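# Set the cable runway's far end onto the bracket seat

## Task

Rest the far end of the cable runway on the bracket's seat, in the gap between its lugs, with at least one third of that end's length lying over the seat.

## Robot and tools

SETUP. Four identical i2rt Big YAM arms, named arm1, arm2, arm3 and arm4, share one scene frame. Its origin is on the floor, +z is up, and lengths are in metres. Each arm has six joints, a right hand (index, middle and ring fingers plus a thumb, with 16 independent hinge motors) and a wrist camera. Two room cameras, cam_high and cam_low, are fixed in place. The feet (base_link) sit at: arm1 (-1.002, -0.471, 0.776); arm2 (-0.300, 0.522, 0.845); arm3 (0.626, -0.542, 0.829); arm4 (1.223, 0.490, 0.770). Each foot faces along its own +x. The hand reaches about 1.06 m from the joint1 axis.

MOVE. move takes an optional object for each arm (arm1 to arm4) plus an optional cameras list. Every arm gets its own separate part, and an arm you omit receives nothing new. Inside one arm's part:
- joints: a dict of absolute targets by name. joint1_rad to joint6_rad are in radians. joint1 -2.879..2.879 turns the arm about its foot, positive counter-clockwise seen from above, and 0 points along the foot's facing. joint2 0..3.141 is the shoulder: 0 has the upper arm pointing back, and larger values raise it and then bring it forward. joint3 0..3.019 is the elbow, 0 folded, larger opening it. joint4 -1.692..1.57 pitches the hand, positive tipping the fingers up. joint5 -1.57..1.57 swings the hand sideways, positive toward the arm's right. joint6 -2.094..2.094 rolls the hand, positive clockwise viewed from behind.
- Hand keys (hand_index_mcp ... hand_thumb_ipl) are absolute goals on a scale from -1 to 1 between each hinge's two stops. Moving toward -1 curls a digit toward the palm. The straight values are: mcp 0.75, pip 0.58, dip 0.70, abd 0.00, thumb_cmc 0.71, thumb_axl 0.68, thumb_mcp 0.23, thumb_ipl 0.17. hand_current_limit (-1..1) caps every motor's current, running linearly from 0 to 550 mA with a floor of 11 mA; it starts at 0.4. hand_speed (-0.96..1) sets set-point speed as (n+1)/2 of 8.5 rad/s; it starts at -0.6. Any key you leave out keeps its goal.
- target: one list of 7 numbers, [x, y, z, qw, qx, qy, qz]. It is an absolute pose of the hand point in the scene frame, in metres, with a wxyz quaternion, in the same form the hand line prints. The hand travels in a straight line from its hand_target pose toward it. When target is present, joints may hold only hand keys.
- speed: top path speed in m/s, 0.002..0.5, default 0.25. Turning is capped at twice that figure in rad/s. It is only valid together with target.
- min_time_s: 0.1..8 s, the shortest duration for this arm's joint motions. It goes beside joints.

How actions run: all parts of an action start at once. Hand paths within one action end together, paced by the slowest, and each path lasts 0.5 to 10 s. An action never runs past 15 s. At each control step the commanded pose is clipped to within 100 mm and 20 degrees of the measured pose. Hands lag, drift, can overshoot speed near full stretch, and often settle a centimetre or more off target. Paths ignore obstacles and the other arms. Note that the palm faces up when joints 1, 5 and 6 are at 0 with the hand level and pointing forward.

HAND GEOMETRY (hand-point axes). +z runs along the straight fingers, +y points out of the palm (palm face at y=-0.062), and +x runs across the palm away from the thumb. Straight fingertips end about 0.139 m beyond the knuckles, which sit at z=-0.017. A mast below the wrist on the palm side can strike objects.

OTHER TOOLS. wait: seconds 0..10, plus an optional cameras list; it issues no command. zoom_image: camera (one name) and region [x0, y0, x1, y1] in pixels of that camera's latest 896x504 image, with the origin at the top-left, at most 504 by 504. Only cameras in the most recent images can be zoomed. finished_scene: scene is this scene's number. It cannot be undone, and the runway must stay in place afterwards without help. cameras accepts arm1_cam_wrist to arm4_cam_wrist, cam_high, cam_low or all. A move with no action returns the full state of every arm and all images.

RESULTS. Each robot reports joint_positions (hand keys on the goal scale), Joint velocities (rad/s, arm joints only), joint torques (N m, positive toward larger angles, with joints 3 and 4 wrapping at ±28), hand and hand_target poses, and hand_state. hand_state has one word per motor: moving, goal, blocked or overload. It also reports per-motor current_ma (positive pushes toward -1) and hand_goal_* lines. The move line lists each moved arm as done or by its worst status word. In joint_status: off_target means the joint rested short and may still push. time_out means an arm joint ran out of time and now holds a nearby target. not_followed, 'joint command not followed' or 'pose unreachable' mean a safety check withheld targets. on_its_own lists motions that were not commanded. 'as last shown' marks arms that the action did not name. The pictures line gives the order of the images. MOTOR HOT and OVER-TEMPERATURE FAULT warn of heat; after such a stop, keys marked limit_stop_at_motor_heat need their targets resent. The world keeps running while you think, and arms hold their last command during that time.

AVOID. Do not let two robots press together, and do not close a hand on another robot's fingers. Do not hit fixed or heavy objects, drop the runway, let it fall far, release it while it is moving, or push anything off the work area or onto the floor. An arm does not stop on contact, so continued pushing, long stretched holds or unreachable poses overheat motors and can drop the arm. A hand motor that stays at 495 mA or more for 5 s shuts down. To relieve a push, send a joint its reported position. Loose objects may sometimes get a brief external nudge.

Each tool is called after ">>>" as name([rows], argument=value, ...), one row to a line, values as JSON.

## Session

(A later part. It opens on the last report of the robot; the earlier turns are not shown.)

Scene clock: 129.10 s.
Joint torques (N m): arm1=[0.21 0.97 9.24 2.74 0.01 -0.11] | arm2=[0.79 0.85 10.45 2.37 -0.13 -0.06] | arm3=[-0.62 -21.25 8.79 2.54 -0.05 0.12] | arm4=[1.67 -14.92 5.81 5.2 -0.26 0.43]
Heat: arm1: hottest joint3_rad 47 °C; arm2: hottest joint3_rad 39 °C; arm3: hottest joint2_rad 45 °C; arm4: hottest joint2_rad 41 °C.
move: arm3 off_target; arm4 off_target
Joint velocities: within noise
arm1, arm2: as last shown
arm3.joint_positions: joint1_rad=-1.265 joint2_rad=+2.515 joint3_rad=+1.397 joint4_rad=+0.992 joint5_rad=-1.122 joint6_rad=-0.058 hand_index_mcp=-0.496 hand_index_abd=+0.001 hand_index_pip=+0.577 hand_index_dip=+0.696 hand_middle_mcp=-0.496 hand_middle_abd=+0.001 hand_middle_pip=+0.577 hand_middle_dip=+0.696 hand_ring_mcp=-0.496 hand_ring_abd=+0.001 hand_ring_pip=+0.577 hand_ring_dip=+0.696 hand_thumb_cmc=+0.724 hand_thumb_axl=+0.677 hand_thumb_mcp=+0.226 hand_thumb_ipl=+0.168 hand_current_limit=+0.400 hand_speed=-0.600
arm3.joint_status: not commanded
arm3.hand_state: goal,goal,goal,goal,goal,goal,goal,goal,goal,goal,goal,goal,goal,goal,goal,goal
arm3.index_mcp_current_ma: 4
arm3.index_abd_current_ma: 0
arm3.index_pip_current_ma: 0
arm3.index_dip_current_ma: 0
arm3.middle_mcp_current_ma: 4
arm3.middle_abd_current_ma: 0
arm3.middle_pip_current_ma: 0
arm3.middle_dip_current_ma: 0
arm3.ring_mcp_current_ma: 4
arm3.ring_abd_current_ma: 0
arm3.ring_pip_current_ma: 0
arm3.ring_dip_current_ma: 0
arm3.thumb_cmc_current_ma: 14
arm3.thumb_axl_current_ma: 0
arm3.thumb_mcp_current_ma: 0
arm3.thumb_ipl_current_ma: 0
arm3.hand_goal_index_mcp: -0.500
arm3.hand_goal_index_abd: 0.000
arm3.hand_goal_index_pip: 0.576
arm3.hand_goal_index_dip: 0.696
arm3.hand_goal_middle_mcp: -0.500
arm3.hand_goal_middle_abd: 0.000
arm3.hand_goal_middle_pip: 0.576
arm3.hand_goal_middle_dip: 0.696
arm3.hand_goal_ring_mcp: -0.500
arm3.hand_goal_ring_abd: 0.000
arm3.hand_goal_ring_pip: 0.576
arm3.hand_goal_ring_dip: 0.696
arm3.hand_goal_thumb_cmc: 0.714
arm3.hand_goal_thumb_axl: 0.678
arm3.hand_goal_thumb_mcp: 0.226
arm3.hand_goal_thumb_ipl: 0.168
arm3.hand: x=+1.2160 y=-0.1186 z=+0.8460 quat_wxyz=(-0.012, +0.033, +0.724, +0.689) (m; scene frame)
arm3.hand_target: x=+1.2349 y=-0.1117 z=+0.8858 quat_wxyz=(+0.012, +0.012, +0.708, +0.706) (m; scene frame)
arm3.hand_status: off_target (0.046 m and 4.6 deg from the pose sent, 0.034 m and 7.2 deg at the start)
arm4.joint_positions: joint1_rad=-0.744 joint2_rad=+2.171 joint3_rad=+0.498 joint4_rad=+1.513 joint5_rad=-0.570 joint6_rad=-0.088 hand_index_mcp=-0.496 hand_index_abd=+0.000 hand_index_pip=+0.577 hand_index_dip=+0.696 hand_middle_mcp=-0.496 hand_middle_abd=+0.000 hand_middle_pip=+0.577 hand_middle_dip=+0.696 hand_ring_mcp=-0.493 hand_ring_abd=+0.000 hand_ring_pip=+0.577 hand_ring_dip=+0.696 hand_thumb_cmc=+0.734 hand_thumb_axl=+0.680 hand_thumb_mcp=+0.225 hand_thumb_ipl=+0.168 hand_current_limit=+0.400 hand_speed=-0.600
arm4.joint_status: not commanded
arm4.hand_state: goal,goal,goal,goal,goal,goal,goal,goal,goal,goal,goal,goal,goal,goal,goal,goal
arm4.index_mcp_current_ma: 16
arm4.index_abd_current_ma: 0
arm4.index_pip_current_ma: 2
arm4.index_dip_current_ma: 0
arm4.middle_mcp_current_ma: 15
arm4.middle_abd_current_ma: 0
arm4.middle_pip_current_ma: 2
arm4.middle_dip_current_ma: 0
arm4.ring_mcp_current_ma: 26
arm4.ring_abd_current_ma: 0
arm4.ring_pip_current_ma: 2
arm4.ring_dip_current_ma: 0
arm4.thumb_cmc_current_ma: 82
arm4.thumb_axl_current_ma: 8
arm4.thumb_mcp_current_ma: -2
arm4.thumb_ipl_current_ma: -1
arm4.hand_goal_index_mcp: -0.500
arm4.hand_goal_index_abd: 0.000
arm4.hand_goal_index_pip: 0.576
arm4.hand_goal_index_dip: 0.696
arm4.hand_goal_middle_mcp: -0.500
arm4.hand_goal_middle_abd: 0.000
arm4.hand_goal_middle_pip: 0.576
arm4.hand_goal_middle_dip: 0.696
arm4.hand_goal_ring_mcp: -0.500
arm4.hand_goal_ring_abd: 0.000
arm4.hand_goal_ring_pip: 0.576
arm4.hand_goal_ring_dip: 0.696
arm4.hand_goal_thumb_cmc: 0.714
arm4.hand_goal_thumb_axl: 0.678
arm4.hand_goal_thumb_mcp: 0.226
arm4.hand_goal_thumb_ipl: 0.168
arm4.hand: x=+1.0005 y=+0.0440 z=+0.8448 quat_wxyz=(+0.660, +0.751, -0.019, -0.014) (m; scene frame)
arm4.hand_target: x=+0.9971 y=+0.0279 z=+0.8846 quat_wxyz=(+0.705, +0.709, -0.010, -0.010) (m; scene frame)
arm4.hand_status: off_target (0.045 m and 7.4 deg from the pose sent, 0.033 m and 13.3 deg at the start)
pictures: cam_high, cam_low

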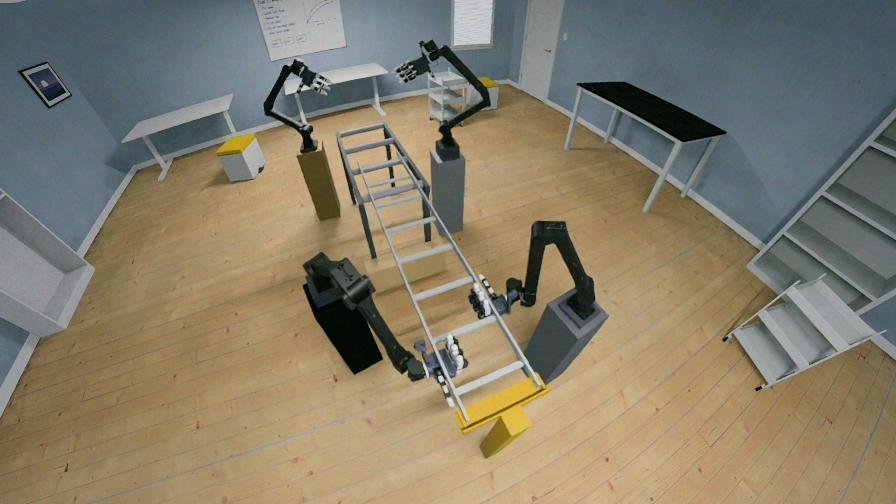

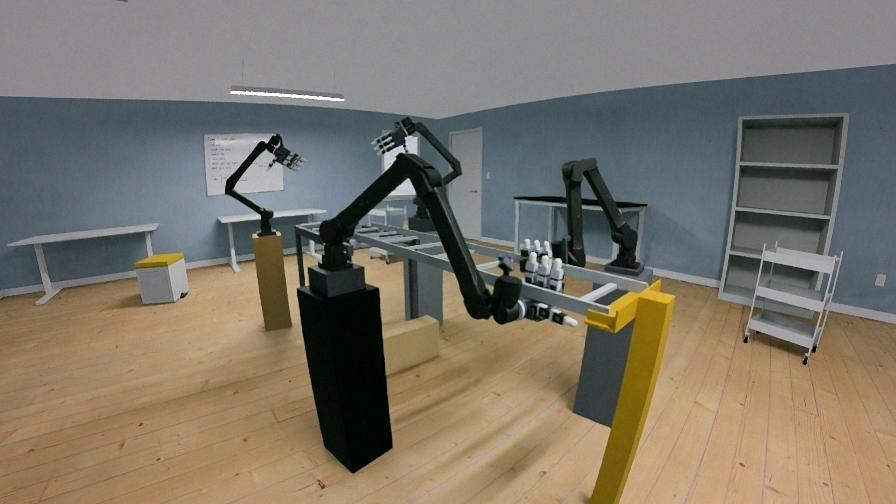

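It has gone down between both lugs. Now releasing downward.

>>> move(arm4={"target": [0.99, 0.028, 0.80, 0.7070, 0.7070, -0.0123, -0.0123], "speed": 0.06}, arm3={"target": [1.225, -0.111, 0.80, 0.0123, 0.0123, 0.7070, 0.7070], "speed": 0.06})

>>> move(arm4={"target": [0.98, 0.024, 0.695, 0.7070, 0.7070, -0.0123, -0.0123], "speed": 0.12}, arm3={"target": [1.205, -0.108, 0.69, 0.0123, 0.0123, 0.7070, 0.7070], "speed": 0.12}, cameras=["cam_low", "cam_high"])

>>> zoom_image(camera="cam_high", region=[440, 340, 560, 440])

>>> zoom_image(camera="cam_low", region=[480, 220, 680, 340])

Scene clock: 135.67 s.
Joint torques (N m): arm1=[0.44 0.85 9.21 2.7 0.01 -0.1] | arm2=[0.97 0.67 10.43 2.33 -0.11 -0.06] | arm3=[-0.15 -19.31 7.05 2.56 0.02 -0.05] | arm4=[-1.2 -11.4 2.14 3.12 -0.39 -0.35]
Heat: arm1: hottest joint3_rad 47 °C; arm2: hottest joint3_rad 39 °C; arm3: hottest joint2_rad 44 °C; arm4: hottest joint2_rad 40 °C.
move: arm3 off_target; arm4 off_target
Joint velocities: within noise
arm1, arm2: as last shown
arm3.joint_positions: joint1_rad=-1.265 joint2_rad=+2.679 joint3_rad=+1.499 joint4_rad=+1.106 joint5_rad=-1.115 joint6_rad=-0.036 hand_index_mcp=-0.496 hand_index_abd=+0.001 hand_index_pip=+0.577 hand_index_dip=+0.696 hand_middle_mcp=-0.496 hand_middle_abd=+0.001 hand_middle_pip=+0.577 hand_middle_dip=+0.696 hand_ring_mcp=-0.496 hand_ring_abd=+0.001 hand_ring_pip=+0.577 hand_ring_dip=+0.696 hand_thumb_cmc=+0.724 hand_thumb_axl=+0.677 hand_thumb_mcp=+0.226 hand_thumb_ipl=+0.168 hand_current_limit=+0.400 hand_speed=-0.600
arm3.joint_status: not commanded
arm3.hand_state: goal,goal,goal,goal,goal,goal,goal,goal,goal,goal,goal,goal,goal,goal,goal,goal
arm3.index_mcp_current_ma: 4
arm3.index_abd_current_ma: 0
arm3.index_pip_current_ma: 0
arm3.index_dip_current_ma: 0
arm3.middle_mcp_current_ma: 4
arm3.middle_abd_current_ma: 0
arm3.middle_pip_current_ma: 0
arm3.middle_dip_current_ma: 0
arm3.ring_mcp_current_ma: 4
arm3.ring_abd_current_ma: 0
arm3.ring_pip_current_ma: 0
arm3.ring_dip_current_ma: 0
arm3.thumb_cmc_current_ma: 14
arm3.thumb_axl_current_ma: 0
arm3.thumb_mcp_current_ma: 0
arm3.thumb_ipl_current_ma: 0
arm3.hand_goal_index_mcp: -0.500
arm3.hand_goal_index_abd: 0.000
arm3.hand_goal_index_pip: 0.576
arm3.hand_goal_index_dip: 0.696
arm3.hand_goal_middle_mcp: -0.500
arm3.hand_goal_middle_abd: 0.000
arm3.hand_goal_middle_pip: 0.576
arm3.hand_goal_middle_dip: 0.696
arm3.hand_goal_ring_mcp: -0.500
arm3.hand_goal_ring_abd: 0.000
arm3.hand_goal_ring_pip: 0.576
arm3.hand_goal_ring_dip: 0.696
arm3.hand_goal_thumb_cmc: 0.714
arm3.hand_goal_thumb_axl: 0.678
arm3.hand_goal_thumb_mcp: 0.226
arm3.hand_goal_thumb_ipl: 0.168
arm3.hand: x=+1.2161 y=-0.1196 z=+0.7851 quat_wxyz=(+0.000, +0.027, +0.716, +0.697) (m; scene frame)
arm3.hand_target: x=+1.2241 y=-0.1114 z=+0.8003 quat_wxyz=(+0.012, +0.012, +0.707, +0.707) (m; scene frame)
arm3.hand_status: off_target (0.019 m and 2.7 deg from the pose sent, 0.047 m and 4.6 deg at the start)
arm4.joint_positions: joint1_rad=-0.746 joint2_rad=+2.323 joint3_rad=+0.614 joint4_rad=+1.568 joint5_rad=-0.622 joint6_rad=-0.080 hand_index_mcp=-0.496 hand_index_abd=+0.000 hand_index_pip=+0.577 hand_index_dip=+0.696 hand_middle_mcp=-0.496 hand_middle_abd=+0.000 hand_middle_pip=+0.577 hand_middle_dip=+0.696 hand_ring_mcp=-0.493 hand_ring_abd=+0.000 hand_ring_pip=+0.577 hand_ring_dip=+0.696 hand_thumb_cmc=+0.734 hand_thumb_axl=+0.680 hand_thumb_mcp=+0.225 hand_thumb_ipl=+0.168 hand_current_limit=+0.400 hand_speed=-0.600
arm4.joint_status: not commanded
arm4.hand_state: goal,goal,goal,goal,goal,goal,goal,goal,goal,goal,goal,goal,goal,goal,goal,goal
arm4.index_mcp_current_ma: 16
arm4.index_abd_current_ma: 0
arm4.index_pip_current_ma: 2
arm4.index_dip_current_ma: 0
arm4.middle_mcp_current_ma: 15
arm4.middle_abd_current_ma: 0
arm4.middle_pip_current_ma: 2
arm4.middle_dip_current_ma: 0
arm4.ring_mcp_current_ma: 26
arm4.ring_abd_current_ma: 0
arm4.ring_pip_current_ma: 2
arm4.ring_dip_current_ma: 0
arm4.thumb_cmc_current_ma: 82
arm4.thumb_axl_current_ma: 8
arm4.thumb_mcp_current_ma: -2
arm4.thumb_ipl_current_ma: -1
arm4.hand_goal_index_mcp: -0.500
arm4.hand_goal_index_abd: 0.000
arm4.hand_goal_index_pip: 0.576
arm4.hand_goal_index_dip: 0.696
arm4.hand_goal_middle_mcp: -0.500
arm4.hand_goal_middle_abd: 0.000
arm4.hand_goal_middle_pip: 0.576
arm4.hand_goal_middle_dip: 0.696
arm4.hand_goal_ring_mcp: -0.500
arm4.hand_goal_ring_abd: 0.000
arm4.hand_goal_ring_pip: 0.576
arm4.hand_goal_ring_dip: 0.696
arm4.hand_goal_thumb_cmc: 0.714
arm4.hand_goal_thumb_axl: 0.678
arm4.hand_goal_thumb_mcp: 0.226
arm4.hand_goal_thumb_ipl: 0.168
arm4.hand: x=+0.9946 y=+0.0240 z=+0.8073 quat_wxyz=(+0.667, +0.745, -0.002, +0.004) (m; scene frame)
arm4.hand_target: x=+0.9898 y=+0.0277 z=+0.8003 quat_wxyz=(+0.667, +0.745, -0.001, -0.005) (m; scene frame)
arm4.hand_status: off_target (0.009 m and 6.7 deg from the pose sent, 0.049 m and 7.4 deg at the start; a joint's target at an end of its range on 61 of 62 steps)
pictures: none

Scene clock: 137.53 s.
Joint torques (N m): arm1=[0.26 0.73 9.21 2.71 -0.01 -0.1] | arm2=[0.91 0.85 10.44 2.37 -0.11 -0.06] | arm3=[0.21 -19.66 6.01 2.48 0.04 0.03] | arm4=[-1.32 -12.86 1.18 3.06 -0.46 -0.37]
Heat: arm1: hottest joint3_rad 47 °C; arm2: hottest joint3_rad 39 °C; arm3: hottest joint2_rad 44 °C; arm4: hottest joint2_rad 39 °C.
move: arm3 off_target; arm4 off_target
Joint velocities: within noise
arm1, arm2: as last shown
arm3.joint_positions: joint1_rad=-1.253 joint2_rad=+2.938 joint3_rad=+1.677 joint4_rad=+1.195 joint5_rad=-1.098 joint6_rad=-0.035 hand_index_mcp=-0.496 hand_index_abd=+0.001 hand_index_pip=+0.577 hand_index_dip=+0.696 hand_middle_mcp=-0.496 hand_middle_abd=+0.001 hand_middle_pip=+0.577 hand_middle_dip=+0.696 hand_ring_mcp=-0.496 hand_ring_abd=+0.001 hand_ring_pip=+0.577 hand_ring_dip=+0.696 hand_thumb_cmc=+0.724 hand_thumb_axl=+0.677 hand_thumb_mcp=+0.226 hand_thumb_ipl=+0.168 hand_current_limit=+0.400 hand_speed=-0.600
arm3.joint_status: not commanded
arm3.hand_state: goal,goal,goal,goal,goal,goal,goal,goal,goal,goal,goal,goal,goal,goal,goal,goal
arm3.index_mcp_current_ma: 4
arm3.index_abd_current_ma: 0
arm3.index_pip_current_ma: 0
arm3.index_dip_current_ma: 0
arm3.middle_mcp_current_ma: 4
arm3.middle_abd_current_ma: 0
arm3.middle_pip_current_ma: 0
arm3.middle_dip_current_ma: 0
arm3.ring_mcp_current_ma: 4
arm3.ring_abd_current_ma: 0
arm3.ring_pip_current_ma: 0
arm3.ring_dip_current_ma: 0
arm3.thumb_cmc_current_ma: 14
arm3.thumb_axl_current_ma: 0
arm3.thumb_mcp_current_ma: 0
arm3.thumb_ipl_current_ma: 0
arm3.hand_goal_index_mcp: -0.500
arm3.hand_goal_index_abd: 0.000
arm3.hand_goal_index_pip: 0.576
arm3.hand_goal_index_dip: 0.696
arm3.hand_goal_middle_mcp: -0.500
arm3.hand_goal_middle_abd: 0.000
arm3.hand_goal_middle_pip: 0.576
arm3.hand_goal_middle_dip: 0.696
arm3.hand_goal_ring_mcp: -0.500
arm3.hand_goal_ring_abd: 0.000
arm3.hand_goal_ring_pip: 0.576
arm3.hand_goal_ring_dip: 0.696
arm3.hand_goal_thumb_cmc: 0.714
arm3.hand_goal_thumb_axl: 0.678
arm3.hand_goal_thumb_mcp: 0.226
arm3.hand_goal_thumb_ipl: 0.168
arm3.hand: x=+1.2001 y=-0.1186 z=+0.6775 quat_wxyz=(+0.004, +0.027, +0.716, +0.698) (m; scene frame)
arm3.hand_target: x=+1.2044 y=-0.1082 z=+0.6904 quat_wxyz=(+0.012, +0.012, +0.707, +0.707) (m; scene frame)
arm3.hand_status: off_target (0.017 m and 2.4 deg from the pose sent, 0.096 m and 2.8 deg at the start)
arm4.joint_positions: joint1_rad=-0.790 joint2_rad=+2.597 joint3_rad=+0.794 joint4_rad=+1.568 joint5_rad=-0.697 joint6_rad=-0.160 hand_index_mcp=-0.496 hand_index_abd=+0.000 hand_index_pip=+0.577 hand_index_dip=+0.696 hand_middle_mcp=-0.496 hand_middle_abd=+0.000 hand_middle_pip=+0.577 hand_middle_dip=+0.696 hand_ring_mcp=-0.493 hand_ring_abd=+0.000 hand_ring_pip=+0.577 hand_ring_dip=+0.696 hand_thumb_cmc=+0.734 hand_thumb_axl=+0.680 hand_thumb_mcp=+0.225 hand_thumb_ipl=+0.168 hand_current_limit=+0.400 hand_speed=-0.600
arm4.joint_status: not commanded
arm4.hand_state: goal,goal,goal,goal,goal,goal,goal,goal,goal,goal,goal,goal,goal,goal,goal,goal
arm4.index_mcp_current_ma: 16
arm4.index_abd_current_ma: 0
arm4.index_pip_current_ma: 2
arm4.index_dip_current_ma: 0
arm4.middle_mcp_current_ma: 15
arm4.middle_abd_current_ma: 0
arm4.middle_pip_current_ma: 2
arm4.middle_dip_current_ma: 0
arm4.ring_mcp_current_ma: 26
arm4.ring_abd_current_ma: 0
arm4.ring_pip_current_ma: 2
arm4.ring_dip_current_ma: 0
arm4.thumb_cmc_current_ma: 82
arm4.thumb_axl_current_ma: 8
arm4.thumb_mcp_current_ma: -2
arm4.thumb_ipl_current_ma: -1
arm4.hand_goal_index_mcp: -0.500
arm4.hand_goal_index_abd: 0.000
arm4.hand_goal_index_pip: 0.576
arm4.hand_goal_index_dip: 0.696
arm4.hand_goal_middle_mcp: -0.500
arm4.hand_goal_middle_abd: 0.000
arm4.hand_goal_middle_pip: 0.576
arm4.hand_goal_middle_dip: 0.696
arm4.hand_goal_ring_mcp: -0.500
arm4.hand_goal_ring_abd: 0.000
arm4.hand_goal_ring_pip: 0.576
arm4.hand_goal_ring_dip: 0.696
arm4.hand_goal_thumb_cmc: 0.714
arm4.hand_goal_thumb_axl: 0.678
arm4.hand_goal_thumb_mcp: 0.226
arm4.hand_goal_thumb_ipl: 0.168
arm4.hand: x=+0.9825 y=+0.0169 z=+0.7032 quat_wxyz=(+0.643, +0.766, +0.017, +0.014) (m; scene frame)
arm4.hand_target: x=+0.9797 y=+0.0235 z=+0.6954 quat_wxyz=(+0.642, +0.766, +0.018, +0.007) (m; scene frame)
arm4.hand_status: off_target (0.011 m and 11.0 deg from the pose sent, 0.113 m and 6.7 deg at the start; a joint's target at an end of its range on 56 of 56 steps)
pictures: cam_high, cam_low

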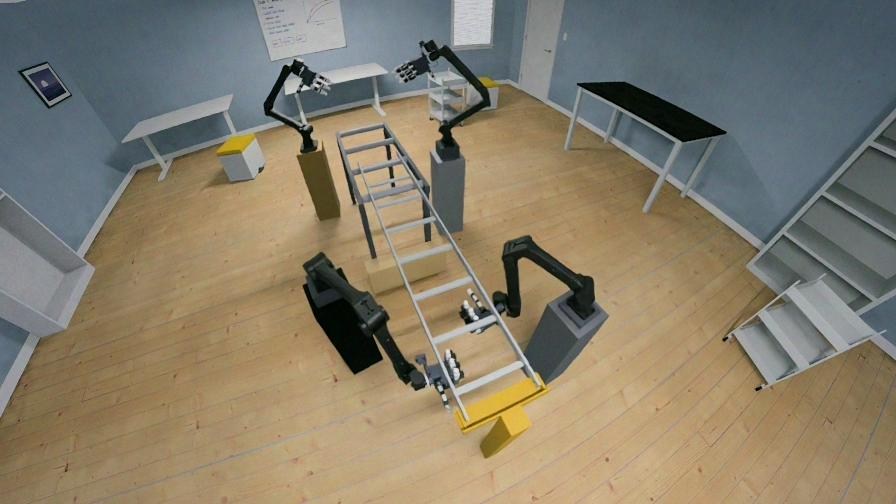

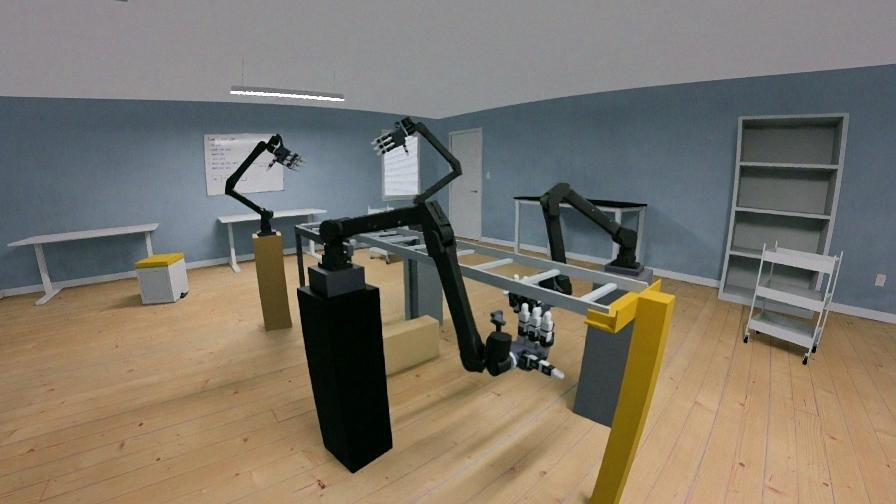

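Scaled by 4.200 from the camera's 896x504 image, which has a finer 1280x720 frame.

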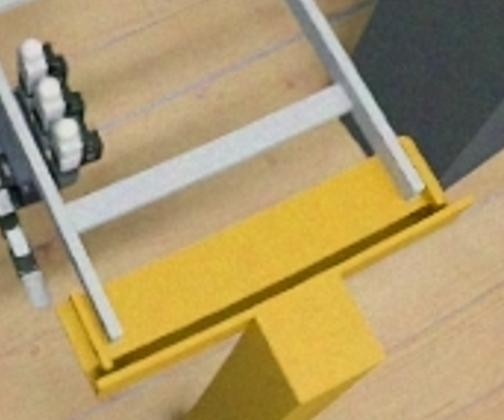

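Scaled by 2.520 from the camera's 896x504 image, which has a finer 1280x720 frame.

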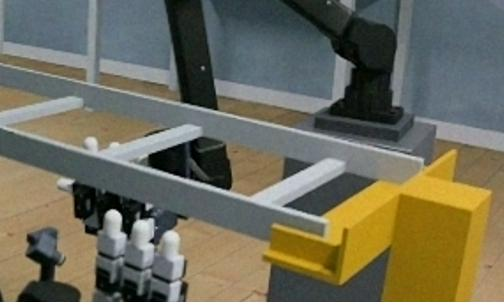

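>>> finished_scene(scene=3)

The scene is finished: the task was done.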